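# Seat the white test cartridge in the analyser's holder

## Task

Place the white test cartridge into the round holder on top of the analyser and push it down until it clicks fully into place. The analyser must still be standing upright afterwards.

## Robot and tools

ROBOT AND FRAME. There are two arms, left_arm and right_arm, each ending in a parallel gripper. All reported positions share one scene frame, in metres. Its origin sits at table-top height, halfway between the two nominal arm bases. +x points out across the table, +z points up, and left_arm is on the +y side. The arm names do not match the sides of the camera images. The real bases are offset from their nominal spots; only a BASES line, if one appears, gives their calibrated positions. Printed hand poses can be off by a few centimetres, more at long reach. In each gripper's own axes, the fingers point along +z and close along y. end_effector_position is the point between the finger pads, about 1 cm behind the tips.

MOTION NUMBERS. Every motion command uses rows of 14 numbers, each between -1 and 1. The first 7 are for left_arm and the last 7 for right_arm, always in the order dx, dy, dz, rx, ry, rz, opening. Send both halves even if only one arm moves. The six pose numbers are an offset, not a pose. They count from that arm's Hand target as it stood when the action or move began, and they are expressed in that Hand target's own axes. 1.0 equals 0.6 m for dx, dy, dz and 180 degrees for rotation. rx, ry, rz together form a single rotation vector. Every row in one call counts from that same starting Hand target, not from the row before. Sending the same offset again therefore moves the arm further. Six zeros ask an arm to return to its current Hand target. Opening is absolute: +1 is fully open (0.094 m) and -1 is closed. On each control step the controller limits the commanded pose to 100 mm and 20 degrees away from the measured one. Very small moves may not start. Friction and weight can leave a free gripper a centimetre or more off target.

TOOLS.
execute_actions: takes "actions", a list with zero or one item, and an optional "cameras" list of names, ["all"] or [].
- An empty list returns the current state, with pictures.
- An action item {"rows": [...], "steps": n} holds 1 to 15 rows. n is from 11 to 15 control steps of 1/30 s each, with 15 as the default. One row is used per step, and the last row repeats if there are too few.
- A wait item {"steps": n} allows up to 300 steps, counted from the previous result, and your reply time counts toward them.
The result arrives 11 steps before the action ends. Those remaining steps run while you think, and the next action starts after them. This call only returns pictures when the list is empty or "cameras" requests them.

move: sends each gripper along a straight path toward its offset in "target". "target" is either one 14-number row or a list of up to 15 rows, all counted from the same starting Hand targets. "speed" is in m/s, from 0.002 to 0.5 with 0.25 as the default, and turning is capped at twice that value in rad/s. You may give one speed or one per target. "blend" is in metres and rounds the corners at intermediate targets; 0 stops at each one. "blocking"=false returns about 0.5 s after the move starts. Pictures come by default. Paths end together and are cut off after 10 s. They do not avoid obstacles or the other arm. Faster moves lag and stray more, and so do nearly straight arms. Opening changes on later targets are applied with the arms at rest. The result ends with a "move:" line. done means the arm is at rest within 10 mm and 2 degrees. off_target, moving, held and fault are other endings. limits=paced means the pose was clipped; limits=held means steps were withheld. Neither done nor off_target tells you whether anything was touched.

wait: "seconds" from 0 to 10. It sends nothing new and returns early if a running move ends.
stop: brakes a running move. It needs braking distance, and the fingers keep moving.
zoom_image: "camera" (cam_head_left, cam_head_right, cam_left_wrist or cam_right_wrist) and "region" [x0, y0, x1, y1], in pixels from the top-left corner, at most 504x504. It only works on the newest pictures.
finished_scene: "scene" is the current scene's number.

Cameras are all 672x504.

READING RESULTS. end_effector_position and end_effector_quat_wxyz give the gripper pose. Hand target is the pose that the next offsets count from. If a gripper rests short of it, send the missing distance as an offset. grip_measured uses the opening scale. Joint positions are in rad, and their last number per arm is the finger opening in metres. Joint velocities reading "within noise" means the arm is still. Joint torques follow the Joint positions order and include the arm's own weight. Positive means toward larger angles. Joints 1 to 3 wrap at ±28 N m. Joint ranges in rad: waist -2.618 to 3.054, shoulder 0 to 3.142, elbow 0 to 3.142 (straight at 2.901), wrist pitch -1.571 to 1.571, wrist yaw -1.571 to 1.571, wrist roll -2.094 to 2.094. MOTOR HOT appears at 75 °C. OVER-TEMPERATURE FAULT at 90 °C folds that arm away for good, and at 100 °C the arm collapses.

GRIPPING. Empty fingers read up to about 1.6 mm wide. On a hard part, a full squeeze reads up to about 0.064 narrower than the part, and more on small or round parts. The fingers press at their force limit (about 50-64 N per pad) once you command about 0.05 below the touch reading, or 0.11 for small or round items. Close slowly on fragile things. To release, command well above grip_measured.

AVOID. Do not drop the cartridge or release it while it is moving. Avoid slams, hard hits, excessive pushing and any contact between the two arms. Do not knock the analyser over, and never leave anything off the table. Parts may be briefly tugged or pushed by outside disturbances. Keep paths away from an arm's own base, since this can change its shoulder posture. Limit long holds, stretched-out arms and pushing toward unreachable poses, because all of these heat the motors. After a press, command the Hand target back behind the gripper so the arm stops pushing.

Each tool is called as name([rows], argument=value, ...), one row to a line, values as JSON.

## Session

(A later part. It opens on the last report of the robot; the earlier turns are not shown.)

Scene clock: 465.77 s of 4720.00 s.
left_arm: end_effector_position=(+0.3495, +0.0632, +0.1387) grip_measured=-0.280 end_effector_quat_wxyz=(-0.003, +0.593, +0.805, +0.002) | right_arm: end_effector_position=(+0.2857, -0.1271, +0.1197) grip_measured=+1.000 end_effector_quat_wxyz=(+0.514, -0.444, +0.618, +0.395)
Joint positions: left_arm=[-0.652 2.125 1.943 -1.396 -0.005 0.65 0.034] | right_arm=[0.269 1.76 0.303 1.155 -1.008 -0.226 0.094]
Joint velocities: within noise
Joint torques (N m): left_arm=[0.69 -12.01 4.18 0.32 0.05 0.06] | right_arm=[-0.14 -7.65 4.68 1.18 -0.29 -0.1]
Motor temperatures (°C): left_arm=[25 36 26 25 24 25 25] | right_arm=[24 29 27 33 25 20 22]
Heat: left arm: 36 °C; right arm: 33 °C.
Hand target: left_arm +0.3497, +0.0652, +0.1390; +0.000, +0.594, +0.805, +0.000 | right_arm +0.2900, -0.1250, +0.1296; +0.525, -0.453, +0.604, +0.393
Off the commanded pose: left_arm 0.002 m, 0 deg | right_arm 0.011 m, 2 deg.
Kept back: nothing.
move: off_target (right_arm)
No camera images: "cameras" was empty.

execute_actions([
  {"rows": [[0,0,0.1617,0.0293,0.0439,0,-0.42,0,0,0,0,0,0,1]], "steps": 15},
], cameras=[])

execute_actions([
  {"steps": 45},
], cameras=["cam_right_wrist"])

zoom_image(camera="cam_right_wrist", region=[275, 95, 360, 180])

Scene clock: 466.80 s of 4720.00 s.
left_arm: end_effector_position=(+0.3479, +0.0650, +0.1235) grip_measured=-0.280 end_effector_quat_wxyz=(-0.017, +0.593, +0.805, +0.004) | right_arm: end_effector_position=(+0.2857, -0.1271, +0.1197) grip_measured=+1.000 end_effector_quat_wxyz=(+0.514, -0.444, +0.618, +0.395)
Joint positions: left_arm=[-0.652 2.142 1.909 -1.371 -0.008 0.649 0.034] | right_arm=[0.269 1.76 0.303 1.155 -1.008 -0.226 0.094]
Joint velocities: within noise
Joint torques (N m): left_arm=[0.17 1.02 -1.03 1.06 -0.03 -0.01] | right_arm=[-0.08 -7.62 4.64 1.18 -0.28 -0.12]
Motor temperatures (°C): left_arm=[25 36 26 25 24 25 25] | right_arm=[24 29 27 33 25 20 22]
Heat: left arm: 36 °C; right arm: 33 °C.
Hand target: left_arm +0.3495, +0.0652, +0.0420; -0.083, +0.592, +0.802, +0.004 | right_arm +0.2900, -0.1250, +0.1296; +0.525, -0.453, +0.604, +0.393
Steps of this call (1-27: nothing new was sent; 28-31: this action's first 4). Readings (end_effector_position of left_arm | right_arm):
28: (+0.3486, +0.0638, +0.1313) | (+0.2857, -0.1271, +0.1197)
29: (+0.3479, +0.0646, +0.1256) | (+0.2857, -0.1271, +0.1197)
31: the state above
No camera images: "cameras" was empty.

Scene clock: 468.30 s of 4720.00 s.
left_arm: end_effector_position=(+0.3479, +0.0650, +0.1235) grip_measured=-0.280 end_effector_quat_wxyz=(-0.017, +0.593, +0.805, +0.004) | right_arm: end_effector_position=(+0.2857, -0.1271, +0.1197) grip_measured=+1.000 end_effector_quat_wxyz=(+0.514, -0.444, +0.618, +0.395)
Joint positions: left_arm=[-0.652 2.142 1.909 -1.371 -0.008 0.649 0.034] | right_arm=[0.269 1.76 0.303 1.155 -1.008 -0.226 0.094]
Joint velocities: within noise
Joint torques (N m): left_arm=[0.24 1.05 -0.98 1.08 -0.03 0] | right_arm=[-0.14 -7.65 4.64 1.18 -0.27 -0.11]
Motor temperatures (°C): left_arm=[25 36 26 25 24 25 25] | right_arm=[24 29 27 33 25 20 22]
Heat: left arm: 36 °C; right arm: 33 °C.
Hand target: left_arm +0.3495, +0.0652, +0.0420; -0.083, +0.592, +0.802, +0.004 | right_arm +0.2900, -0.1250, +0.1296; +0.525, -0.453, +0.604, +0.393
Off the commanded pose: left_arm 0.082 m, 8 deg | right_arm 0.011 m, 2 deg.
Steps of this call (1-11: your previous action's last 11; 12-45: nothing new was sent). Readings (end_effector_position of left_arm | right_arm):
1: (+0.3479, +0.0650, +0.1235) | (+0.2857, -0.1271, +0.1197)
2: (+0.3479, +0.0650, +0.1235) | (+0.2857, -0.1271, +0.1197)
4: (+0.3479, +0.0650, +0.1235) | (+0.2857, -0.1271, +0.1197)
8: (+0.3479, +0.0650, +0.1235) | (+0.2857, -0.1271, +0.1197)
45: the state above
Images, in order (width x height): cam_right_wrist 672x504.

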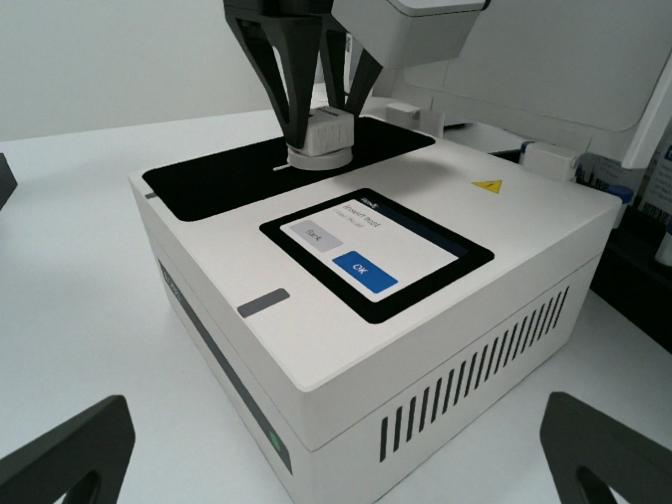

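Scaled by 5.929.

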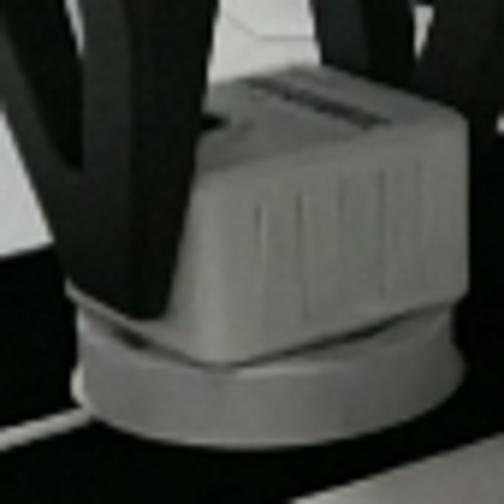

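move([
  [0.0176,-0.0127,-0.1299,-0.0216,-0.0324,0,-0.42,0,0,0,0,0,0,1],
  [0.0176,-0.0127,-0.1299,-0.0216,-0.0324,0,-0.2,0,0,0,0,0,0,1],
  [0.0274,-0.0198,-0.2022,-0.0293,-0.0439,0,-0.2,0,0,0,0,0,0,1],
  [0.0216,-0.0156,-0.1595,-0.0293,-0.0439,0,-0.2,0,0,0,0,0,0,1],
], speed=[0.15,0.1,0.08,0.05], cameras=[])

move([
  [0,0,0,0,0,0,-0.3,0,0,0,0,0,0,1],
  [0,0,0,0,0,0,-0.44,0,0,0,0,0,0,1],
], speed=0.1, cameras=["cam_right_wrist"])

zoom_image(camera="cam_right_wrist", region=[275, 95, 360, 180])

Scene clock: 476.80 s of 4720.00 s.
left_arm: end_effector_position=(+0.3488, +0.0645, +0.1351) grip_measured=-0.202 end_effector_quat_wxyz=(-0.010, +0.593, +0.805, +0.004) | right_arm: end_effector_position=(+0.2857, -0.1271, +0.1197) grip_measured=+1.000 end_effector_quat_wxyz=(+0.514, -0.444, +0.618, +0.395)
Joint positions: left_arm=[-0.652 2.133 1.942 -1.4 -0.009 0.649 0.037] | right_arm=[0.269 1.76 0.303 1.155 -1.008 -0.226 0.094]
Joint velocities: within noise
Joint torques (N m): left_arm=[0.55 -12.88 4.3 0.33 0.09 0.04] | right_arm=[-0.14 -7.66 4.63 1.19 -0.3 -0.11]
Motor temperatures (°C): left_arm=[25 33 25 25 24 25 25] | right_arm=[24 29 27 33 25 20 22]
Heat: left arm: 33 °C; right arm: 33 °C.
Hand target: left_arm +0.3493, +0.0647, +0.1391; +0.000, +0.593, +0.805, +0.000 | right_arm +0.2900, -0.1250, +0.1296; +0.525, -0.453, +0.604, +0.393
Off the commanded pose: left_arm 0.004 m, 1 deg | right_arm 0.011 m, 2 deg.
Kept back: nothing.
move: off_target (right_arm)
No camera images: "cameras" was empty.

Scene clock: 478.70 s of 4720.00 s.
left_arm: end_effector_position=(+0.3488, +0.0645, +0.1351) grip_measured=-0.279 end_effector_quat_wxyz=(-0.010, +0.593, +0.805, +0.004) | right_arm: end_effector_position=(+0.2857, -0.1271, +0.1197) grip_measured=+1.000 end_effector_quat_wxyz=(+0.514, -0.444, +0.618, +0.395)
Joint positions: left_arm=[-0.652 2.133 1.942 -1.4 -0.009 0.649 0.034] | right_arm=[0.269 1.76 0.303 1.155 -1.008 -0.226 0.094]
Joint velocities: within noise
Joint torques (N m): left_arm=[0.55 -12.88 4.31 0.34 0.09 0.05] | right_arm=[-0.13 -7.62 4.67 1.19 -0.3 -0.11]
Motor temperatures (°C): left_arm=[25 34 25 25 24 25 25] | right_arm=[24 29 27 33 25 20 22]
Heat: left arm: 34 °C; right arm: 33 °C.
Hand target: left_arm +0.3493, +0.0648, +0.1391; +0.000, +0.593, +0.805, +0.000 | right_arm +0.2900, -0.1250, +0.1296; +0.525, -0.453, +0.604, +0.393
Off the commanded pose: left_arm 0.004 m, 1 deg | right_arm 0.011 m, 2 deg.
Kept back: nothing.
move: off_target (right_arm)
Images, in order (width x height): cam_right_wrist 672x504.

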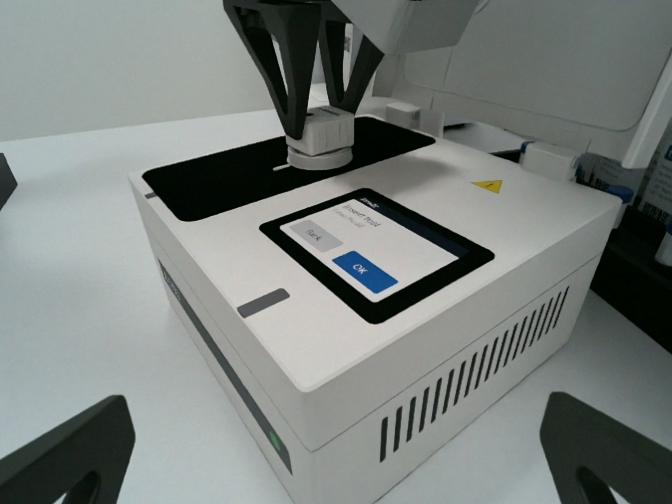

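Scaled by 5.929.

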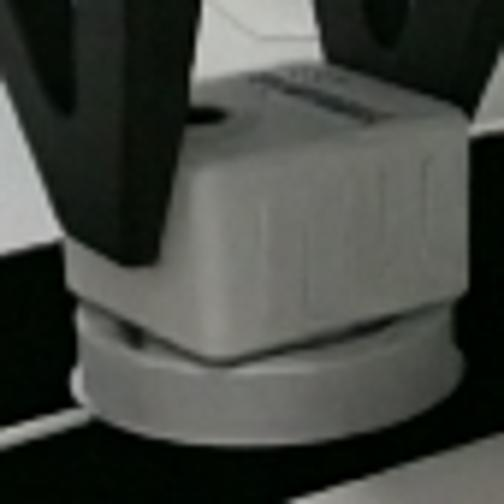

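move([
  [0,0,0.1617,0.0293,0.0439,0,-0.44,0,0,0,0,0,0,1],
  [0,0,0.1617,0.0793,0.0439,0,-0.44,0,0,0,0,0,0,1],
  [0,0,0.1617,-0.0207,0.0439,0,-0.44,0,0,0,0,0,0,1],
  [0,0,0.1617,0.0293,0.0439,0,-0.44,0,0,0,0,0,0,1],
  [0,0,0.1617,0.0293,0.0939,0,-0.44,0,0,0,0,0,0,1],
  [0,0,0.1617,0.0293,-0.0061,0,-0.44,0,0,0,0,0,0,1],
  [0,0,0.1617,0.0293,0.0439,0,-0.44,0,0,0,0,0,0,1],
], speed=0.16, cameras=["cam_right_wrist"])

zoom_image(camera="cam_right_wrist", region=[275, 95, 360, 180])

Scene clock: 485.60 s of 4720.00 s.
left_arm: end_effector_position=(+0.3485, +0.0659, +0.1204) grip_measured=-0.276 end_effector_quat_wxyz=(-0.016, +0.593, +0.805, +0.004) | right_arm: end_effector_position=(+0.2857, -0.1271, +0.1197) grip_measured=+1.000 end_effector_quat_wxyz=(+0.514, -0.444, +0.618, +0.395)
Joint positions: left_arm=[-0.65 2.141 1.896 -1.358 -0.008 0.651 0.034] | right_arm=[0.269 1.76 0.303 1.155 -1.008 -0.226 0.094]
Joint velocities: within noise
Joint torques (N m): left_arm=[-0.12 1.36 0.25 0.95 -0.04 -0.03] | right_arm=[-0.14 -7.65 4.66 1.18 -0.27 -0.1]
Motor temperatures (°C): left_arm=[25 33 25 25 24 25 25] | right_arm=[24 29 27 33 25 20 22]
Heat: left arm: 33 °C; right arm: 33 °C.
Hand target: left_arm +0.3493, +0.0648, +0.0420; -0.083, +0.591, +0.802, +0.004 | right_arm +0.2900, -0.1250, +0.1296; +0.525, -0.453, +0.604, +0.393
Off the commanded pose: left_arm 0.078 m, 8 deg | right_arm 0.011 m, 2 deg.
Kept back: nothing.
move: off_target (left_arm, right_arm)
Images, in order (width x height): cam_right_wrist 672x504.

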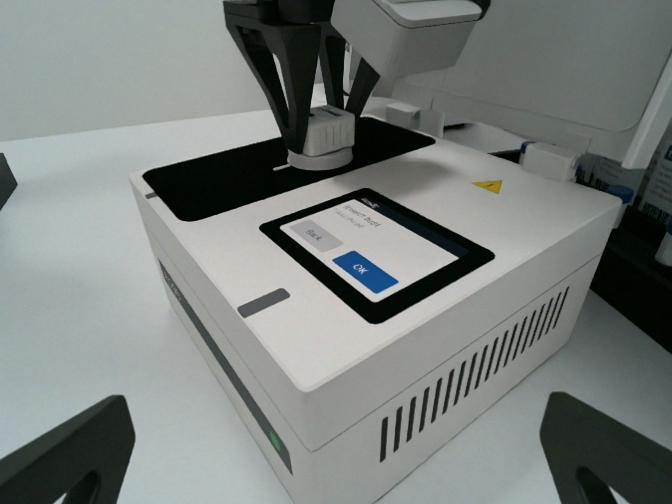

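Scaled by 5.929.

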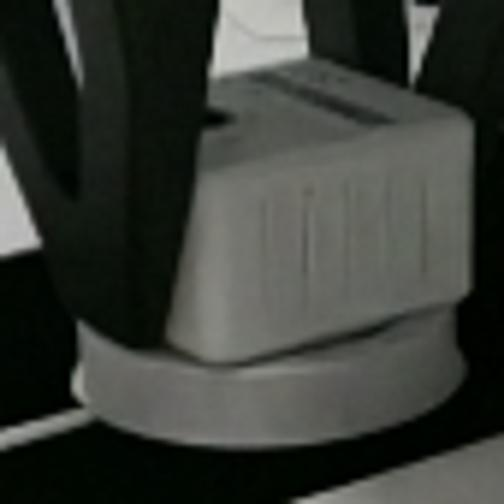

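move([
  [0.0176,-0.0127,-0.1299,-0.0216,-0.0324,0,-0.44,0,0,0,0,0,0,1],
  [0.0176,-0.0127,-0.1299,-0.0216,-0.0324,0,-0.1,0,0,0,0,0,0,1],
  [0.033,-0.0238,-0.2433,-0.0293,-0.0439,0,-0.1,0.0825,0,0.0117,0,-0.0556,0,1],
  [0.033,-0.0238,-0.2433,-0.0293,-0.0439,0,-1,0.0825,0,0.0117,0,-0.0556,0,1],
], speed=[0.15,0.1,0.1,0.1], cameras=["cam_right_wrist"])

Scene clock: 494.67 s of 4720.00 s.
left_arm: end_effector_position=(+0.3468, +0.0671, +0.1721) grip_measured=-0.986 end_effector_quat_wxyz=(-0.012, +0.593, +0.805, +0.004) | right_arm: end_effector_position=(+0.2879, -0.1249, +0.0797) grip_measured=+1.000 end_effector_quat_wxyz=(+0.520, -0.453, +0.593, +0.416)
Joint positions: left_arm=[-0.65 2.145 2.108 -1.558 -0.009 0.651 0.001] | right_arm=[0.253 2.138 0.342 1.553 -1.082 -0.193 0.094]
Joint velocities: within noise
Joint torques (N m): left_arm=[0.14 -13.34 7.86 0.09 0.09 0] | right_arm=[-0.54 -6.06 2.19 1.46 -0.27 -0.12]
Motor temperatures (°C): left_arm=[25 32 25 25 24 25 25] | right_arm=[24 29 27 33 25 20 22]
Heat: left arm: 32 °C; right arm: 33 °C.
Hand target: left_arm +0.3488, +0.0640, +0.1900; +0.000, +0.594, +0.805, +0.000 | right_arm +0.2900, -0.1249, +0.0797; +0.575, -0.417, +0.556, +0.432
Off the commanded pose: left_arm 0.018 m, 1 deg | right_arm 0.002 m, 9 deg.
joint sent to its limit (left arm) — joint 4 (wrist pitch), lower limit.
joint sent to its limit (right arm) — joint 4 (wrist pitch), upper limit.
Kept back: nothing.
move: off_target (left_arm, right_arm); target 4's new opening was sent with left_arm's hand 0.018 m and 1 deg from that target
Images, in order (width x height): cam_right_wrist 672x504.

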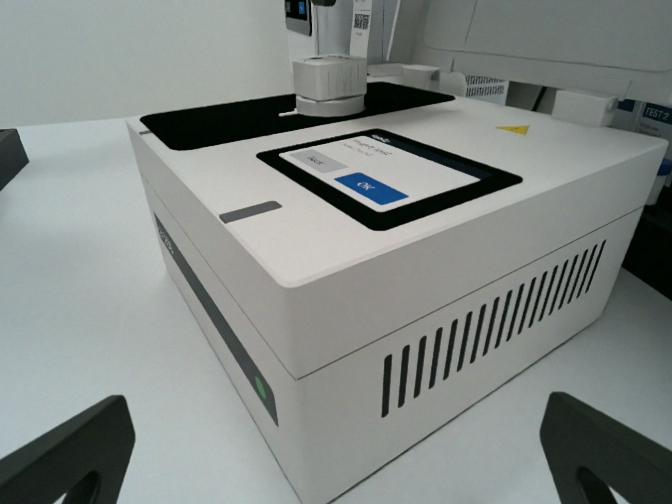

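zoom_image(camera="cam_right_wrist", region=[288, 45, 373, 130])

Scaled by 5.929.

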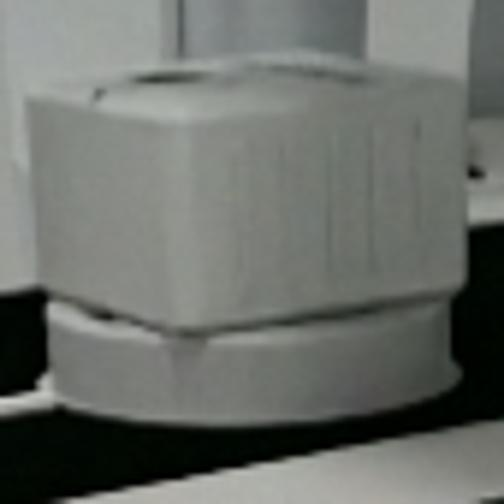

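move([
  [0.0016,0.0005,0.0633,-0.0071,-0.0106,0,-1,0,0,0,0,0,0,1],
  [0.0016,0.0005,0.2467,0.0293,0.0439,0,-1,0,0,0,0,0,0,1],
], speed=[0.06,0.08], cameras=["cam_right_wrist"])

zoom_image(camera="cam_right_wrist", region=[288, 45, 373, 130])

Scene clock: 500.73 s of 4720.00 s.
left_arm: end_effector_position=(+0.3439, +0.0691, +0.1387) grip_measured=-0.986 end_effector_quat_wxyz=(-0.006, +0.593, +0.805, +0.004) | right_arm: end_effector_position=(+0.2878, -0.1249, +0.0797) grip_measured=+1.000 end_effector_quat_wxyz=(+0.520, -0.453, +0.593, +0.416)
Joint positions: left_arm=[-0.65 2.094 1.896 -1.385 -0.009 0.651 0.001] | right_arm=[0.253 2.138 0.342 1.553 -1.082 -0.193 0.094]
Joint velocities: within noise
Joint torques (N m): left_arm=[-0.12 3.82 -2.24 1.29 -0.03 -0.04] | right_arm=[-0.51 -6.06 2.19 1.44 -0.26 -0.11]
Motor temperatures (°C): left_arm=[25 33 25 25 24 25 24] | right_arm=[24 29 26 34 25 20 22]
Heat: left arm: 33 °C; right arm: 34 °C.
Hand target: left_arm +0.3487, +0.0651, +0.0420; -0.083, +0.591, +0.802, +0.004 | right_arm +0.2900, -0.1249, +0.0797; +0.575, -0.417, +0.556, +0.432
Off the commanded pose: left_arm 0.097 m, 9 deg | right_arm 0.002 m, 9 deg.
joint sent to its limit (right arm) — joint 4 (wrist pitch), upper limit.
Kept back: nothing.
move: off_target (left_arm, right_arm)
Images, in order (width x height): cam_right_wrist 672x504.

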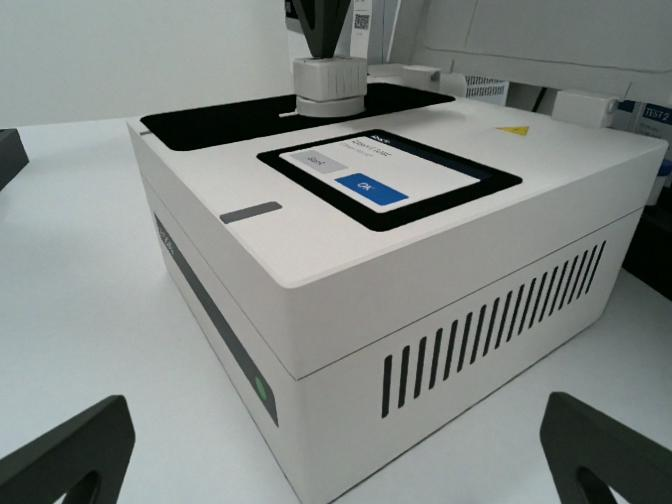

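Scaled by 5.929.

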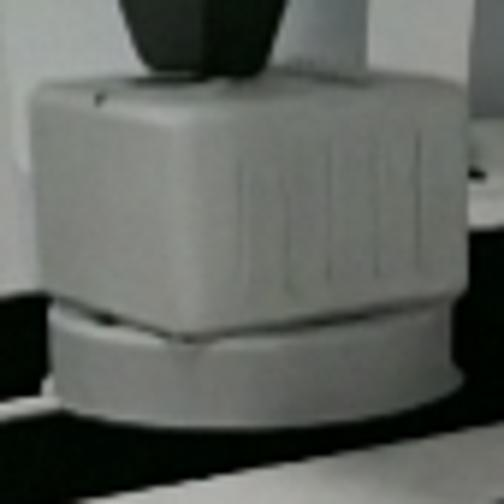

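move([
  [0.0178,-0.0129,-0.1315,-0.0216,-0.0324,0,-1,0,0,0,0,0,0,1],
  [0.033,-0.0238,-0.2433,-0.0293,-0.0439,0,-1,0,0,0,0,0,0,1],
  [0.033,-0.0238,-0.2433,-0.0293,-0.0439,0,-0.1,0,0,0,0,0,0,1],
  [0.0207,-0.0148,-0.1595,-0.0293,-0.0439,0,-0.1,0,0,0,0,0,0,1],
], speed=[0.15,0.12,0.1,0.06], cameras=["cam_right_wrist"])

zoom_image(camera="cam_right_wrist", region=[288, 45, 373, 130])

Scene clock: 515.70 s of 4720.00 s.
left_arm: end_effector_position=(+0.3496, +0.0650, +0.1370) grip_measured=-0.102 end_effector_quat_wxyz=(-0.007, +0.593, +0.805, +0.004) | right_arm: end_effector_position=(+0.2878, -0.1249, +0.0797) grip_measured=+1.000 end_effector_quat_wxyz=(+0.520, -0.453, +0.593, +0.416)
Joint positions: left_arm=[-0.65 2.128 1.942 -1.399 -0.009 0.651 0.042] | right_arm=[0.253 2.138 0.342 1.553 -1.082 -0.193 0.094]
Joint velocities: within noise
Joint torques (N m): left_arm=[0.2 -12.31 4.31 0.32 0.09 0.01] | right_arm=[-0.54 -6.06 2.15 1.46 -0.26 -0.11]
Motor temperatures (°C): left_arm=[25 32 24 26 24 25 24] | right_arm=[24 28 26 35 25 20 22]
Heat: left arm: 32 °C; right arm: 35 °C.
Hand target: left_arm +0.3490, +0.0642, +0.1389; +0.000, +0.594, +0.805, +0.000 | right_arm +0.2900, -0.1249, +0.0796; +0.575, -0.417, +0.556, +0.432
Off the commanded pose: left_arm 0.002 m, 1 deg | right_arm 0.002 m, 9 deg.
joint sent to its limit (right arm) — joint 4 (wrist pitch), upper limit.
Kept back: nothing.
move: off_target (right_arm); target 3's new opening was sent with left_arm's hand 0.011 m and 1 deg from that target
Images, in order (width x height): cam_right_wrist 672x504.

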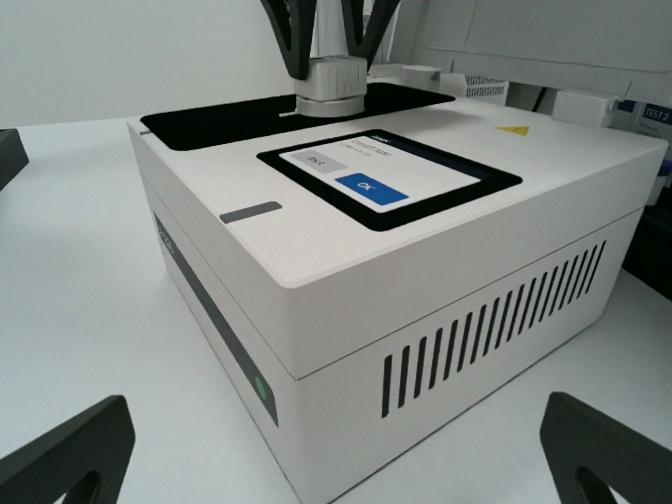

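Scaled by 5.929.

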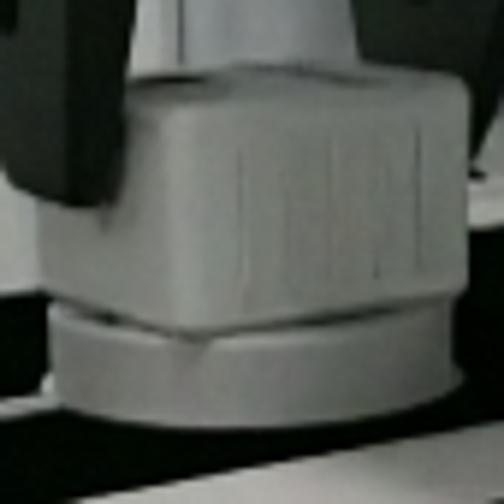

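move([
  [0,0,0,0,0,0,-0.3,0,0,0,0,0,0,1],
  [0,0,0,0,0,0,-0.44,0,0,0,0,0,0,1],
], speed=0.1, cameras=[])

move(target=[0,0,-0.0167,0,0,0,-0.44,0,0,0,0,0,0,1], speed=0.03, cameras=[])

move(target=[0,0,-0.01,0,0,0,-0.44,0,0,0,0,0,0,1], speed=0.03, cameras=[])

Scene clock: 518.70 s of 4720.00 s.
left_arm: end_effector_position=(+0.3491, +0.0650, +0.1370) grip_measured=-0.282 end_effector_quat_wxyz=(-0.008, +0.593, +0.805, +0.003) | right_arm: end_effector_position=(+0.2878, -0.1249, +0.0797) grip_measured=+1.000 end_effector_quat_wxyz=(+0.520, -0.453, +0.593, +0.416)
Joint positions: left_arm=[-0.65 2.128 1.942 -1.4 -0.007 0.651 0.034] | right_arm=[0.253 2.138 0.342 1.553 -1.082 -0.193 0.094]
Joint velocities: within noise
Joint torques (N m): left_arm=[0.2 -12.31 4.31 0.35 0.07 0] | right_arm=[-0.55 -6.04 2.17 1.44 -0.26 -0.11]
Motor temperatures (°C): left_arm=[25 32 24 25 24 25 24] | right_arm=[24 28 26 35 25 20 22]
Heat: left arm: 32 °C; right arm: 35 °C.
Hand target: left_arm +0.3490, +0.0642, +0.1389; +0.000, +0.593, +0.805, +0.000 | right_arm +0.2900, -0.1249, +0.0796; +0.575, -0.417, +0.556, +0.432
Off the commanded pose: left_arm 0.002 m, 1 deg | right_arm 0.002 m, 9 deg.
joint sent to its limit (right arm) — joint 4 (wrist pitch), upper limit.
Kept back: nothing.
move: off_target (right_arm)
No camera images: "cameras" was empty.

Scene clock: 519.40 s of 4720.00 s.
left_arm: end_effector_position=(+0.3489, +0.0652, +0.1370) grip_measured=-0.282 end_effector_quat_wxyz=(-0.008, +0.593, +0.805, +0.003) | right_arm: end_effector_position=(+0.2878, -0.1249, +0.0797) grip_measured=+1.000 end_effector_quat_wxyz=(+0.520, -0.453, +0.593, +0.416)
Joint positions: left_arm=[-0.65 2.128 1.942 -1.401 -0.007 0.651 0.034] | right_arm=[0.253 2.138 0.342 1.553 -1.082 -0.193 0.094]
Joint velocities: within noise
Joint torques (N m): left_arm=[0.2 -12.16 7.61 -0.02 0.07 0.01] | right_arm=[-0.58 -6.06 2.15 1.44 -0.26 -0.11]
Motor temperatures (°C): left_arm=[25 32 24 25 24 25 24] | right_arm=[24 28 26 35 25 20 22]
Heat: left arm: 32 °C; right arm: 35 °C.
Hand target: left_arm +0.3491, +0.0642, +0.1489; +0.000, +0.593, +0.805, +0.000 | right_arm +0.2900, -0.1249, +0.0796; +0.575, -0.417, +0.556, +0.432
Off the commanded pose: left_arm 0.012 m, 1 deg | right_arm 0.002 m, 9 deg.
joint sent to its limit (right arm) — joint 4 (wrist pitch), upper limit.
Kept back: nothing.
move: off_target (left_arm, right_arm)
No camera images: "cameras" was empty.

Scene clock: 520.10 s of 4720.00 s.
left_arm: end_effector_position=(+0.3482, +0.0656, +0.1379) grip_measured=-0.282 end_effector_quat_wxyz=(-0.010, +0.593, +0.805, +0.003) | right_arm: end_effector_position=(+0.2878, -0.1249, +0.0797) grip_measured=+1.000 end_effector_quat_wxyz=(+0.520, -0.453, +0.593, +0.416)
Joint positions: left_arm=[-0.65 2.128 1.945 -1.408 -0.007 0.651 0.034] | right_arm=[0.253 2.138 0.342 1.553 -1.082 -0.193 0.094]
Joint velocities: within noise
Joint torques (N m): left_arm=[0.2 -12.1 9.37 -0.18 0.07 0] | right_arm=[-0.53 -6.12 2.21 1.45 -0.26 -0.1]
Motor temperatures (°C): left_arm=[25 32 25 25 24 25 24] | right_arm=[24 28 26 35 25 20 22]
Heat: left arm: 32 °C; right arm: 35 °C.
Hand target: left_arm +0.3491, +0.0642, +0.1549; +0.000, +0.593, +0.805, +0.000 | right_arm +0.2900, -0.1249, +0.0796; +0.575, -0.417, +0.556, +0.432
Off the commanded pose: left_arm 0.017 m, 1 deg | right_arm 0.002 m, 9 deg.
joint sent to its limit (right arm) — joint 4 (wrist pitch), upper limit.
Kept back: nothing.
move: off_target (left_arm, right_arm)
No camera images: "cameras" was empty.

move(target=[0,0,-0.0083,0,0,0,-0.44,0,0,0,0,0,0,1], speed=0.03, cameras=[])

move(target=[0,0,-0.0083,0,0,0,-0.44,0,0,0,0,0,0,1], speed=0.03, cameras=[])

move(target=[0,0,-0.0083,0,0,0,-0.44,0,0,0,0,0,0,1], speed=0.03, cameras=["cam_right_wrist"])

zoom_image(camera="cam_right_wrist", region=[288, 45, 373, 130])

Scene clock: 521.50 s of 4720.00 s.
left_arm: end_effector_position=(+0.3486, +0.0654, +0.1485) grip_measured=-0.282 end_effector_quat_wxyz=(-0.008, +0.593, +0.805, +0.003) | right_arm: end_effector_position=(+0.2878, -0.1249, +0.0797) grip_measured=+1.000 end_effector_quat_wxyz=(+0.520, -0.453, +0.593, +0.416)
Joint positions: left_arm=[-0.65 2.128 1.987 -1.445 -0.007 0.651 0.034] | right_arm=[0.253 2.138 0.342 1.553 -1.082 -0.193 0.094]
Joint velocities: within noise
Joint torques (N m): left_arm=[0.2 -11.64 8.18 -0.05 0.07 0] | right_arm=[-0.54 -6.06 2.19 1.44 -0.28 -0.1]
Motor temperatures (°C): left_arm=[25 33 25 25 24 25 24] | right_arm=[24 28 26 35 25 20 22]
Heat: left arm: 33 °C; right arm: 35 °C.
Hand target: left_arm +0.3491, +0.0642, +0.1599; +0.000, +0.593, +0.805, +0.000 | right_arm +0.2900, -0.1249, +0.0796; +0.575, -0.417, +0.556, +0.432
Off the commanded pose: left_arm 0.012 m, 1 deg | right_arm 0.002 m, 9 deg.
joint sent to its limit (right arm) — joint 4 (wrist pitch), upper limit.
Kept back: nothing.
move: off_target (left_arm, right_arm)
No camera images: "cameras" was empty.

Scene clock: 522.20 s of 4720.00 s.
left_arm: end_effector_position=(+0.3483, +0.0656, +0.1548) grip_measured=-0.282 end_effector_quat_wxyz=(-0.007, +0.593, +0.805, +0.003) | right_arm: end_effector_position=(+0.2878, -0.1249, +0.0797) grip_measured=+1.000 end_effector_quat_wxyz=(+0.520, -0.453, +0.593, +0.416)
Joint positions: left_arm=[-0.65 2.128 2.012 -1.468 -0.007 0.651 0.034] | right_arm=[0.253 2.138 0.342 1.553 -1.082 -0.193 0.094]
Joint velocities: within noise
Joint torques (N m): left_arm=[0.2 -11.3 8.23 -0.03 0.07 0] | right_arm=[-0.53 -6.04 2.17 1.44 -0.26 -0.11]
Motor temperatures (°C): left_arm=[25 33 25 25 24 25 24] | right_arm=[24 28 26 35 25 20 22]
Heat: left arm: 33 °C; right arm: 35 °C.
Hand target: left_arm +0.3490, +0.0643, +0.1648; +0.000, +0.593, +0.805, +0.000 | right_arm +0.2900, -0.1249, +0.0796; +0.575, -0.417, +0.556, +0.432
Off the commanded pose: left_arm 0.010 m, 1 deg | right_arm 0.002 m, 9 deg.
joint sent to its limit (right arm) — joint 4 (wrist pitch), upper limit.
Kept back: nothing.
move: off_target (right_arm)
No camera images: "cameras" was empty.

Scene clock: 522.90 s of 4720.00 s.
left_arm: end_effector_position=(+0.3482, +0.0657, +0.1615) grip_measured=-0.282 end_effector_quat_wxyz=(-0.005, +0.593, +0.805, +0.003) | right_arm: end_effector_position=(+0.2878, -0.1249, +0.0797) grip_measured=+1.000 end_effector_quat_wxyz=(+0.520, -0.453, +0.593, +0.416)
Joint positions: left_arm=[-0.65 2.128 2.039 -1.492 -0.007 0.651 0.034] | right_arm=[0.253 2.138 0.342 1.553 -1.082 -0.193 0.094]
Joint velocities: within noise
Joint torques (N m): left_arm=[0.21 -10.88 8.21 -0.01 0.07 0] | right_arm=[-0.57 -5.98 2.19 1.44 -0.27 -0.1]
Motor temperatures (°C): left_arm=[25 33 25 25 24 25 24] | right_arm=[24 28 26 35 25 20 22]
Heat: left arm: 33 °C; right arm: 35 °C.
Hand target: left_arm +0.3490, +0.0642, +0.1698; +0.000, +0.593, +0.805, +0.000 | right_arm +0.2900, -0.1249, +0.0796; +0.575, -0.417, +0.556, +0.432
Off the commanded pose: left_arm 0.008 m, 1 deg | right_arm 0.002 m, 9 deg.
joint sent to its limit (right arm) — joint 4 (wrist pitch), upper limit.
Kept back: nothing.
move: off_target (right_arm)
Images, in order (width x height): cam_right_wrist 672x504.

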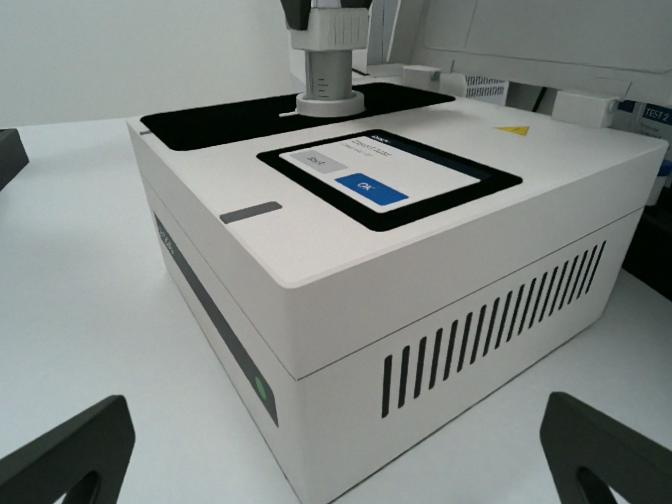

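Scaled by 5.929.

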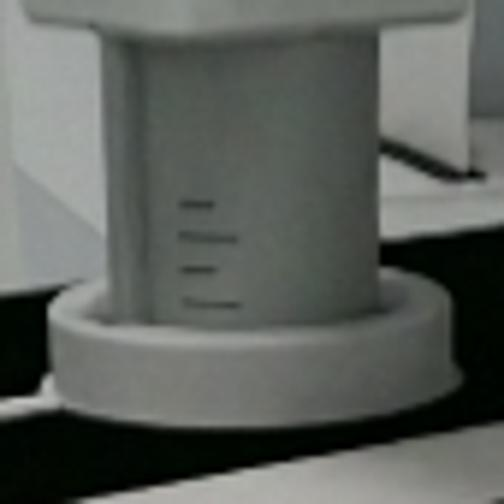

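move([
  [0,0,-0.0767,0,0,0,-0.46,0,0,0,0,0,0,1],
  [0.0583,0,-0.0767,0,0,0,-0.46,0,0,0,0,0,0,1],
], speed=0.12, cameras=["cam_left_wrist"])

zoom_image(camera="cam_left_wrist", region=[265, 130, 425, 270])

Scene clock: 532.27 s of 4720.00 s.
left_arm: end_effector_position=(+0.3445, +0.0959, +0.2073) grip_measured=-0.282 end_effector_quat_wxyz=(+0.022, +0.589, +0.808, +0.005) | right_arm: end_effector_position=(+0.2878, -0.1249, +0.0797) grip_measured=+1.000 end_effector_quat_wxyz=(+0.520, -0.453, +0.593, +0.416)
Joint positions: left_arm=[-0.592 2.013 2.049 -1.563 -0.006 0.699 0.034] | right_arm=[0.253 2.138 0.342 1.553 -1.082 -0.193 0.094]
Joint velocities: within noise
Joint torques (N m): left_arm=[0.03 -12.86 4.22 0.26 0.07 0.08] | right_arm=[-0.53 -6.01 2.22 1.45 -0.28 -0.11]
Motor temperatures (°C): left_arm=[25 33 26 25 24 25 25] | right_arm=[24 28 26 36 25 20 22]
Heat: left arm: 33 °C; right arm: 36 °C.
Hand target: left_arm +0.3388, +0.0976, +0.2160; +0.000, +0.593, +0.805, +0.000 | right_arm +0.2900, -0.1249, +0.0796; +0.575, -0.417, +0.556, +0.432
Off the commanded pose: left_arm 0.010 m, 3 deg | right_arm 0.002 m, 9 deg.
joint sent to its limit (left arm) — joint 4 (wrist pitch), lower limit.
joint sent to its limit (right arm) — joint 4 (wrist pitch), upper limit.
Kept back: nothing.
move: off_target (left_arm, right_arm)
Images, in order (width x height): cam_left_wrist 672x504.

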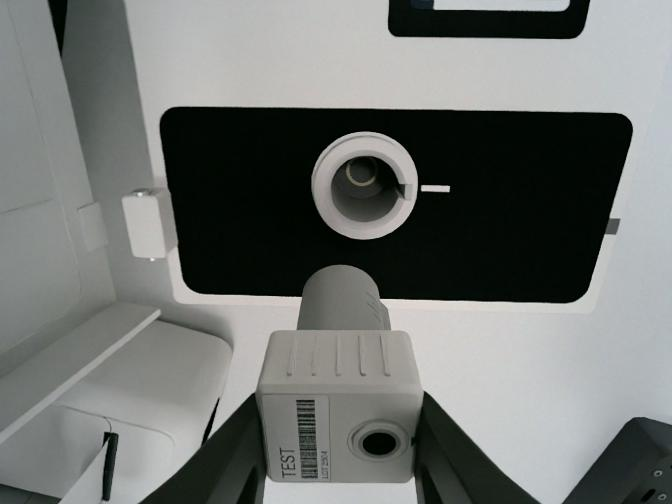

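Scaled by 3.150.

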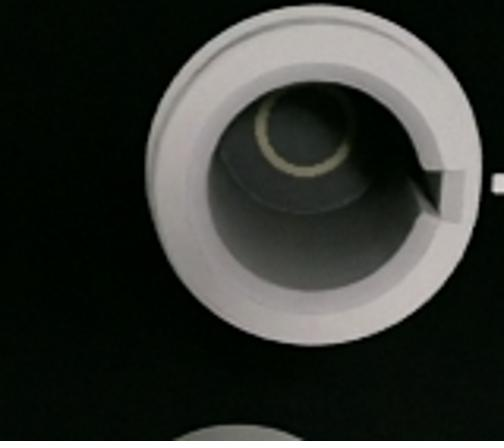

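move([
  [-0.0583,0,0,0,0,0,-0.46,0,0,0,0,0,0,1],
  [-0.0583,0,0.0767,0,0,0,-0.46,0,0,0,0,0,0,1],
], speed=[0.12,0.06], cameras=["cam_right_wrist"])

Scene clock: 537.20 s of 4720.00 s.
left_arm: end_effector_position=(+0.3487, +0.0653, +0.1748) grip_measured=-0.282 end_effector_quat_wxyz=(+0.001, +0.597, +0.802, +0.003) | right_arm: end_effector_position=(+0.2878, -0.1249, +0.0797) grip_measured=+1.000 end_effector_quat_wxyz=(+0.520, -0.453, +0.593, +0.416)
Joint positions: left_arm=[-0.65 2.127 2.091 -1.532 -0.006 0.662 0.034] | right_arm=[0.253 2.138 0.342 1.553 -1.082 -0.193 0.094]
Joint velocities: within noise
Joint torques (N m): left_arm=[0.17 -10.59 4.36 0.33 0.06 -0.11] | right_arm=[-0.54 -6 2.15 1.44 -0.27 -0.11]
Motor temperatures (°C): left_arm=[25 34 26 25 24 25 25] | right_arm=[24 28 26 36 25 20 22]
Heat: left arm: 34 °C; right arm: 36 °C.
Hand target: left_arm +0.3490, +0.0642, +0.1698; +0.000, +0.593, +0.805, +0.000 | right_arm +0.2900, -0.1249, +0.0796; +0.575, -0.417, +0.556, +0.432
Off the commanded pose: left_arm 0.005 m, 1 deg | right_arm 0.002 m, 9 deg.
joint sent to its limit (right arm) — joint 4 (wrist pitch), upper limit.
Kept back: nothing.
move: off_target (right_arm)
Images, in order (width x height): cam_right_wrist 672x504.

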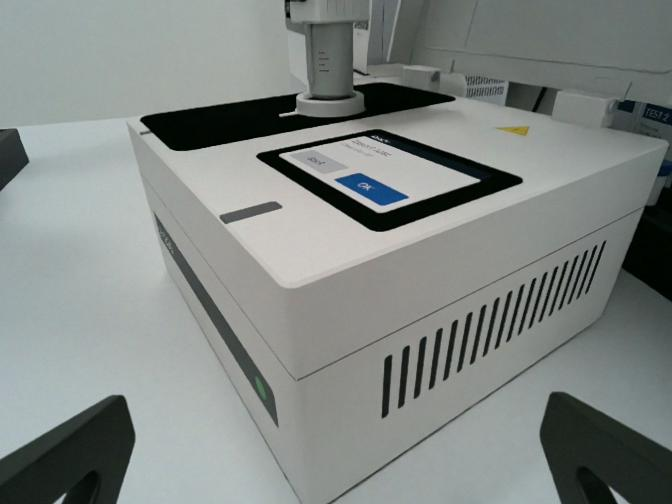

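move(target=[0,0,0.0367,0,0,0,-0.46,0,0,0,0,0,0,1], speed=0.06, cameras=[])

execute_actions([
  {"rows": [[0,0,0.1783,0.0293,0.0439,0,-0.6,0,0,0,0,0,0,1]], "steps": 15},
], cameras=[])

wait(seconds=1.0, cameras=["cam_right_wrist"])

Scene clock: 540.47 s of 4720.00 s.
left_arm: end_effector_position=(+0.3489, +0.0651, +0.1475) grip_measured=-0.282 end_effector_quat_wxyz=(-0.006, +0.597, +0.802, +0.003) | right_arm: end_effector_position=(+0.2879, -0.1249, +0.0798) grip_measured=+1.000 end_effector_quat_wxyz=(+0.520, -0.453, +0.592, +0.416)
Joint positions: left_arm=[-0.65 2.127 1.982 -1.438 -0.006 0.661 0.034] | right_arm=[0.253 2.138 0.342 1.554 -1.082 -0.193 0.094]
Joint velocities: within noise
Joint torques (N m): left_arm=[0.16 -11.89 4.33 0.37 0.06 -0.11] | right_arm=[-0.51 -6.06 2.17 1.46 -0.26 -0.11]
Motor temperatures (°C): left_arm=[25 35 26 25 24 25 25] | right_arm=[24 28 26 36 25 20 22]
Heat: left arm: 35 °C; right arm: 36 °C.
Hand target: left_arm +0.3491, +0.0642, +0.1478; +0.000, +0.594, +0.805, +0.000 | right_arm +0.2900, -0.1249, +0.0797; +0.575, -0.417, +0.556, +0.432
Off the commanded pose: left_arm 0.001 m, 1 deg | right_arm 0.002 m, 9 deg.
joint sent to its limit (right arm) — joint 4 (wrist pitch), upper limit.
Kept back: nothing.
move: off_target (right_arm)
No camera images: "cameras" was empty.

Scene clock: 540.60 s of 4720.00 s.
left_arm: end_effector_position=(+0.3471, +0.0671, +0.1217) grip_measured=-0.282 end_effector_quat_wxyz=(-0.024, +0.596, +0.803, +0.006) | right_arm: end_effector_position=(+0.2879, -0.1249, +0.0798) grip_measured=+1.000 end_effector_quat_wxyz=(+0.520, -0.453, +0.592, +0.416)
Joint positions: left_arm=[-0.651 2.15 1.914 -1.383 -0.013 0.657 0.034] | right_arm=[0.253 2.138 0.342 1.554 -1.082 -0.193 0.094]
Joint velocities: left_arm=[-0.037 0.007 -0.09 0.11 -0.081 -0.095 -0.001] | right_arm=[within noise]
Joint torques (N m): left_arm=[0.13 0.47 -1.05 1.1 0.16 -0.01] | right_arm=[-0.53 -6.05 2.18 1.44 -0.26 -0.11]
Motor temperatures (°C): left_arm=[25 34 25 25 24 25 25] | right_arm=[24 28 26 36 25 20 22]
Heat: left arm: 34 °C; right arm: 36 °C.
Hand target: left_arm +0.3489, +0.0642, +0.0408; -0.083, +0.592, +0.802, +0.004 | right_arm +0.2900, -0.1249, +0.0797; +0.575, -0.417, +0.556, +0.432
joint sent to its limit (right arm) — joint 4 (wrist pitch), upper limit.
Steps of this call (1-4: this action's first 4). Readings (end_effector_position of left_arm | right_arm):
1: (+0.3476, +0.0659, +0.1392) | (+0.2879, -0.1249, +0.0798)
2: (+0.3473, +0.0663, +0.1300) | (+0.2879, -0.1249, +0.0798)
4: the state above
No camera images: "cameras" was empty.

Scene clock: 541.97 s of 4720.00 s.
left_arm: end_effector_position=(+0.3471, +0.0672, +0.1211) grip_measured=-0.282 end_effector_quat_wxyz=(-0.024, +0.595, +0.803, +0.007) | right_arm: end_effector_position=(+0.2879, -0.1249, +0.0798) grip_measured=+1.000 end_effector_quat_wxyz=(+0.520, -0.453, +0.592, +0.416)
Joint positions: left_arm=[-0.652 2.15 1.911 -1.381 -0.015 0.655 0.034] | right_arm=[0.253 2.138 0.342 1.554 -1.082 -0.193 0.094]
Joint velocities: within noise
Joint torques (N m): left_arm=[-0.02 0.53 -1.24 1.17 0.04 -0.1] | right_arm=[-0.5 -6.06 2.22 1.43 -0.26 -0.11]
Motor temperatures (°C): left_arm=[25 34 25 25 24 25 25] | right_arm=[24 28 26 36 25 20 22]
Heat: left arm: 34 °C; right arm: 36 °C.
Hand target: left_arm +0.3490, +0.0642, +0.0409; -0.083, +0.591, +0.802, +0.004 | right_arm +0.2900, -0.1249, +0.0797; +0.575, -0.417, +0.556, +0.432
Off the commanded pose: left_arm 0.080 m, 7 deg | right_arm 0.002 m, 9 deg.
joint sent to its limit (right arm) — joint 4 (wrist pitch), upper limit.
Steps of this call (1-11: your previous action's last 11; 12-41: nothing new was sent). Readings (end_effector_position of left_arm | right_arm):
1: (+0.3471, +0.0672, +0.1213) | (+0.2879, -0.1249, +0.0798)
2: (+0.3470, +0.0673, +0.1211) | (+0.2879, -0.1249, +0.0798)
4: (+0.3471, +0.0672, +0.1211) | (+0.2879, -0.1249, +0.0798)
8: (+0.3471, +0.0672, +0.1211) | (+0.2879, -0.1249, +0.0798)
41: the state above
Images, in order (width x height): cam_right_wrist 672x504.

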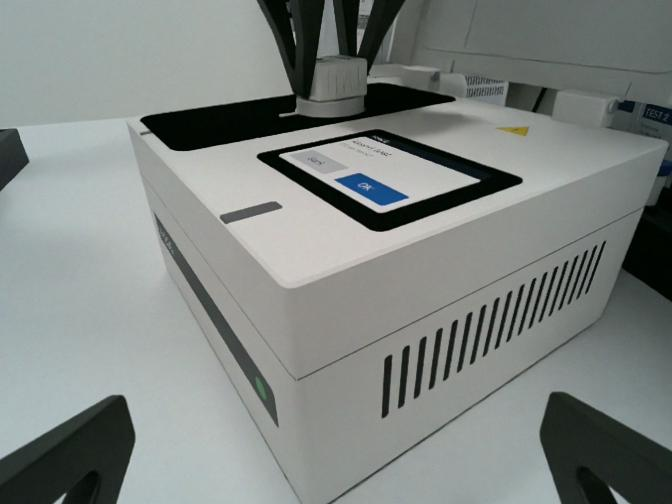

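zoom_image(camera="cam_right_wrist", region=[288, 45, 373, 130])

Scaled by 5.929.

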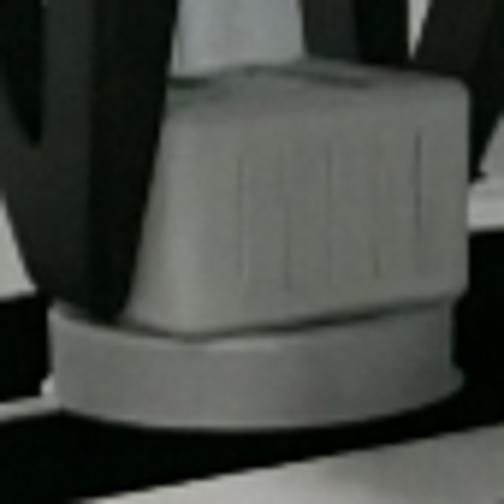

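move(target=[0.0243,-0.0175,-0.1792,-0.0293,-0.0439,0,-0.46,0,0,0,0,0,0,1], speed=0.08, cameras=[])

Scene clock: 544.83 s of 4720.00 s.
left_arm: end_effector_position=(+0.3478, +0.0661, +0.1375) grip_measured=-0.282 end_effector_quat_wxyz=(-0.010, +0.595, +0.803, +0.006) | right_arm: end_effector_position=(+0.2879, -0.1249, +0.0798) grip_measured=+1.000 end_effector_quat_wxyz=(+0.520, -0.453, +0.592, +0.416)
Joint positions: left_arm=[-0.652 2.124 1.938 -1.403 -0.012 0.655 0.034] | right_arm=[0.253 2.138 0.342 1.554 -1.082 -0.193 0.094]
Joint velocities: within noise
Joint torques (N m): left_arm=[0.25 -11.81 8.24 -0.04 0.12 -0.05] | right_arm=[-0.51 -6.08 2.15 1.44 -0.26 -0.11]
Motor temperatures (°C): left_arm=[25 34 25 25 24 25 25] | right_arm=[24 28 26 36 25 20 22]
Heat: left arm: 34 °C; right arm: 36 °C.
Hand target: left_arm +0.3487, +0.0638, +0.1498; +0.000, +0.593, +0.805, +0.000 | right_arm +0.2900, -0.1249, +0.0797; +0.575, -0.417, +0.556, +0.432
Off the commanded pose: left_arm 0.013 m, 1 deg | right_arm 0.002 m, 9 deg.
joint sent to its limit (right arm) — joint 4 (wrist pitch), upper limit.
Kept back: nothing.
move: off_target (left_arm, right_arm)
No camera images: "cameras" was empty.

move([
  [0,0,0.055,0,0,0,-0.46,0,0,0,0,0,0,1],
  [0,0,0.055,0,0,0,-0.24,0,0,0,0,0,0,1],
  [0,0,0.055,0,0,0,0.05,0,0,0,0,0,0,1],
  [0,0,-0.042,0,0,0,0.05,0,0,0,0,0,0,1],
  [0,0,-0.042,0,0,0,-0.98,0,0,0,0,0,0,1],
], speed=[0.06,0.06,0.06,0.1,0.1], cameras=["cam_right_wrist"])

zoom_image(camera="cam_right_wrist", region=[288, 45, 373, 130])

Scene clock: 554.67 s of 4720.00 s.
left_arm: end_effector_position=(+0.3456, +0.0672, +0.1727) grip_measured=-0.974 end_effector_quat_wxyz=(-0.004, +0.595, +0.803, +0.005) | right_arm: end_effector_position=(+0.2879, -0.1249, +0.0798) grip_measured=+1.000 end_effector_quat_wxyz=(+0.520, -0.453, +0.592, +0.416)
Joint positions: left_arm=[-0.652 2.12 2.072 -1.531 -0.01 0.655 0.001] | right_arm=[0.253 2.138 0.342 1.554 -1.082 -0.193 0.094]
Joint velocities: within noise
Joint torques (N m): left_arm=[0.25 -9.59 7.99 0.13 0.1 -0.06] | right_arm=[-0.53 -6.05 2.17 1.45 -0.26 -0.12]
Motor temperatures (°C): left_arm=[25 34 25 25 24 25 25] | right_arm=[24 28 26 36 25 20 22]
Heat: left arm: 34 °C; right arm: 36 °C.
Hand target: left_arm +0.3487, +0.0638, +0.1751; +0.000, +0.593, +0.805, +0.000 | right_arm +0.2900, -0.1249, +0.0797; +0.575, -0.417, +0.556, +0.432
Off the commanded pose: left_arm 0.005 m, 1 deg | right_arm 0.002 m, 9 deg.
joint sent to its limit (right arm) — joint 4 (wrist pitch), upper limit.
Kept back: nothing.
move: off_target (right_arm)
Images, in order (width x height): cam_right_wrist 672x504.

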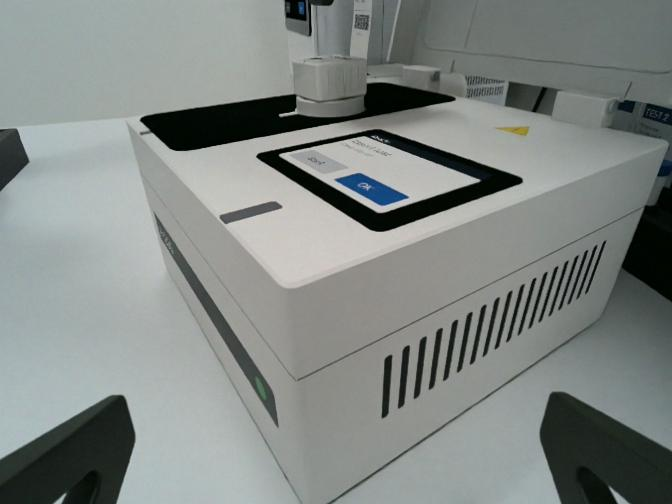

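Scaled by 5.929.

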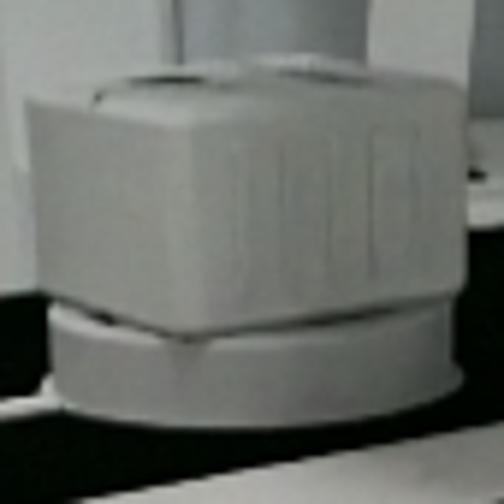

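move(target=[-0.0056,0.0035,0.03,0,0,0,-0.98,0,0,0,0,0,0,1], speed=0.08, cameras=[])

Scene clock: 556.63 s of 4720.00 s.
left_arm: end_effector_position=(+0.3518, +0.0628, +0.1662) grip_measured=-0.974 end_effector_quat_wxyz=(+0.007, +0.595, +0.803, +0.005) | right_arm: end_effector_position=(+0.2879, -0.1249, +0.0798) grip_measured=+1.000 end_effector_quat_wxyz=(+0.520, -0.453, +0.592, +0.416)
Joint positions: left_arm=[-0.652 2.126 2.054 -1.486 -0.01 0.655 0.001] | right_arm=[0.253 2.138 0.342 1.554 -1.082 -0.193 0.094]
Joint velocities: within noise
Joint torques (N m): left_arm=[0.17 -9.69 4.37 0.38 0.1 -0.06] | right_arm=[-0.53 -6.04 2.18 1.45 -0.24 -0.11]
Motor temperatures (°C): left_arm=[25 34 25 25 24 25 24] | right_arm=[24 28 26 36 25 20 22]
Heat: left arm: 34 °C; right arm: 36 °C.
Hand target: left_arm +0.3517, +0.0612, +0.1571; +0.000, +0.593, +0.805, +0.000 | right_arm +0.2900, -0.1249, +0.0797; +0.575, -0.417, +0.556, +0.432
Off the commanded pose: left_arm 0.009 m, 1 deg | right_arm 0.002 m, 9 deg.
joint sent to its limit (right arm) — joint 4 (wrist pitch), upper limit.
Kept back: nothing.
move: off_target (right_arm)
No camera images: "cameras" was empty.

execute_actions([
  {"rows": [[0.002,-0.001,0.1952,0.0293,0.0439,0,-0.98,0,0,0,0,0,0,1]], "steps": 15},
], cameras=[])

wait(seconds=0.8, cameras=["cam_right_wrist"])

zoom_image(camera="cam_right_wrist", region=[288, 45, 373, 130])

Scene clock: 558.70 s of 4720.00 s.
left_arm: end_effector_position=(+0.3513, +0.0637, +0.1391) grip_measured=-0.974 end_effector_quat_wxyz=(-0.007, +0.595, +0.803, +0.006) | right_arm: end_effector_position=(+0.2879, -0.1249, +0.0798) grip_measured=+1.000 end_effector_quat_wxyz=(+0.520, -0.453, +0.592, +0.416)
Joint positions: left_arm=[-0.652 2.138 1.965 -1.411 -0.013 0.655 0.001] | right_arm=[0.253 2.138 0.342 1.554 -1.082 -0.193 0.094]
Joint velocities: left_arm=[0.002 -0.178 -0.74 0.755 0.022 -0.066 0.001] | right_arm=[within noise]
Joint torques (N m): left_arm=[-0.2 2.44 -1.03 0.15 0.02 -0.11] | right_arm=[-0.53 -6.06 2.18 1.46 -0.25 -0.1]
Motor temperatures (°C): left_arm=[25 34 25 25 24 25 24] | right_arm=[24 28 26 36 25 20 22]
Heat: left arm: 34 °C; right arm: 36 °C.
Hand target: left_arm +0.3507, +0.0621, +0.0400; -0.083, +0.591, +0.802, +0.004 | right_arm +0.2900, -0.1249, +0.0797; +0.575, -0.417, +0.556, +0.432
joint sent to its limit (right arm) — joint 4 (wrist pitch), upper limit.
Steps of this call (1-58: nothing new was sent; 59-62: this action's first 4). Readings (end_effector_position of left_arm | right_arm):
59: (+0.3517, +0.0629, +0.1581) | (+0.2879, -0.1249, +0.0798)
60: (+0.3511, +0.0633, +0.1489) | (+0.2879, -0.1249, +0.0798)
62: the state above
No camera images: "cameras" was empty.

Scene clock: 559.87 s of 4720.00 s.
left_arm: end_effector_position=(+0.3525, +0.0633, +0.1382) grip_measured=-0.974 end_effector_quat_wxyz=(+0.003, +0.595, +0.804, +0.007) | right_arm: end_effector_position=(+0.2879, -0.1249, +0.0798) grip_measured=+1.000 end_effector_quat_wxyz=(+0.520, -0.453, +0.592, +0.416)
Joint positions: left_arm=[-0.652 2.122 1.936 -1.38 -0.014 0.654 0.001] | right_arm=[0.253 2.138 0.342 1.554 -1.082 -0.193 0.094]
Joint velocities: within noise
Joint torques (N m): left_arm=[-0.2 2.76 -3.37 1.2 0.03 -0.11] | right_arm=[-0.55 -6.11 2.17 1.45 -0.26 -0.11]
Motor temperatures (°C): left_arm=[25 34 25 25 24 25 24] | right_arm=[24 28 26 36 25 20 22]
Heat: left arm: 34 °C; right arm: 36 °C.
Hand target: left_arm +0.3506, +0.0621, +0.0399; -0.083, +0.591, +0.802, +0.004 | right_arm +0.2900, -0.1249, +0.0797; +0.575, -0.417, +0.556, +0.432
Off the commanded pose: left_arm 0.098 m, 10 deg | right_arm 0.002 m, 9 deg.
joint sent to its limit (right arm) — joint 4 (wrist pitch), upper limit.
Steps of this call (1-11: your previous action's last 11; 12-35: nothing new was sent). Readings (end_effector_position of left_arm | right_arm):
1: (+0.3521, +0.0635, +0.1387) | (+0.2879, -0.1249, +0.0798)
2: (+0.3526, +0.0634, +0.1382) | (+0.2879, -0.1249, +0.0798)
4: (+0.3525, +0.0633, +0.1382) | (+0.2879, -0.1249, +0.0798)
8: (+0.3525, +0.0633, +0.1383) | (+0.2879, -0.1249, +0.0798)
35: the state above
Images, in order (width x height): cam_right_wrist 672x504.

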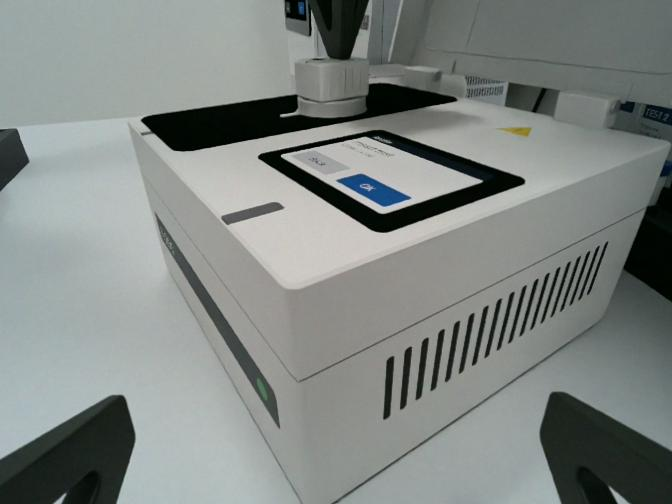

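Scaled by 5.929.

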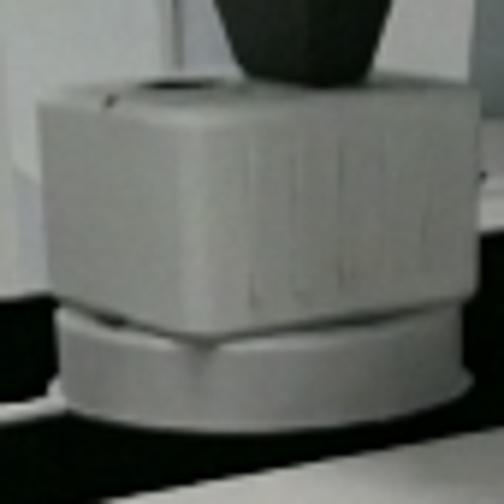

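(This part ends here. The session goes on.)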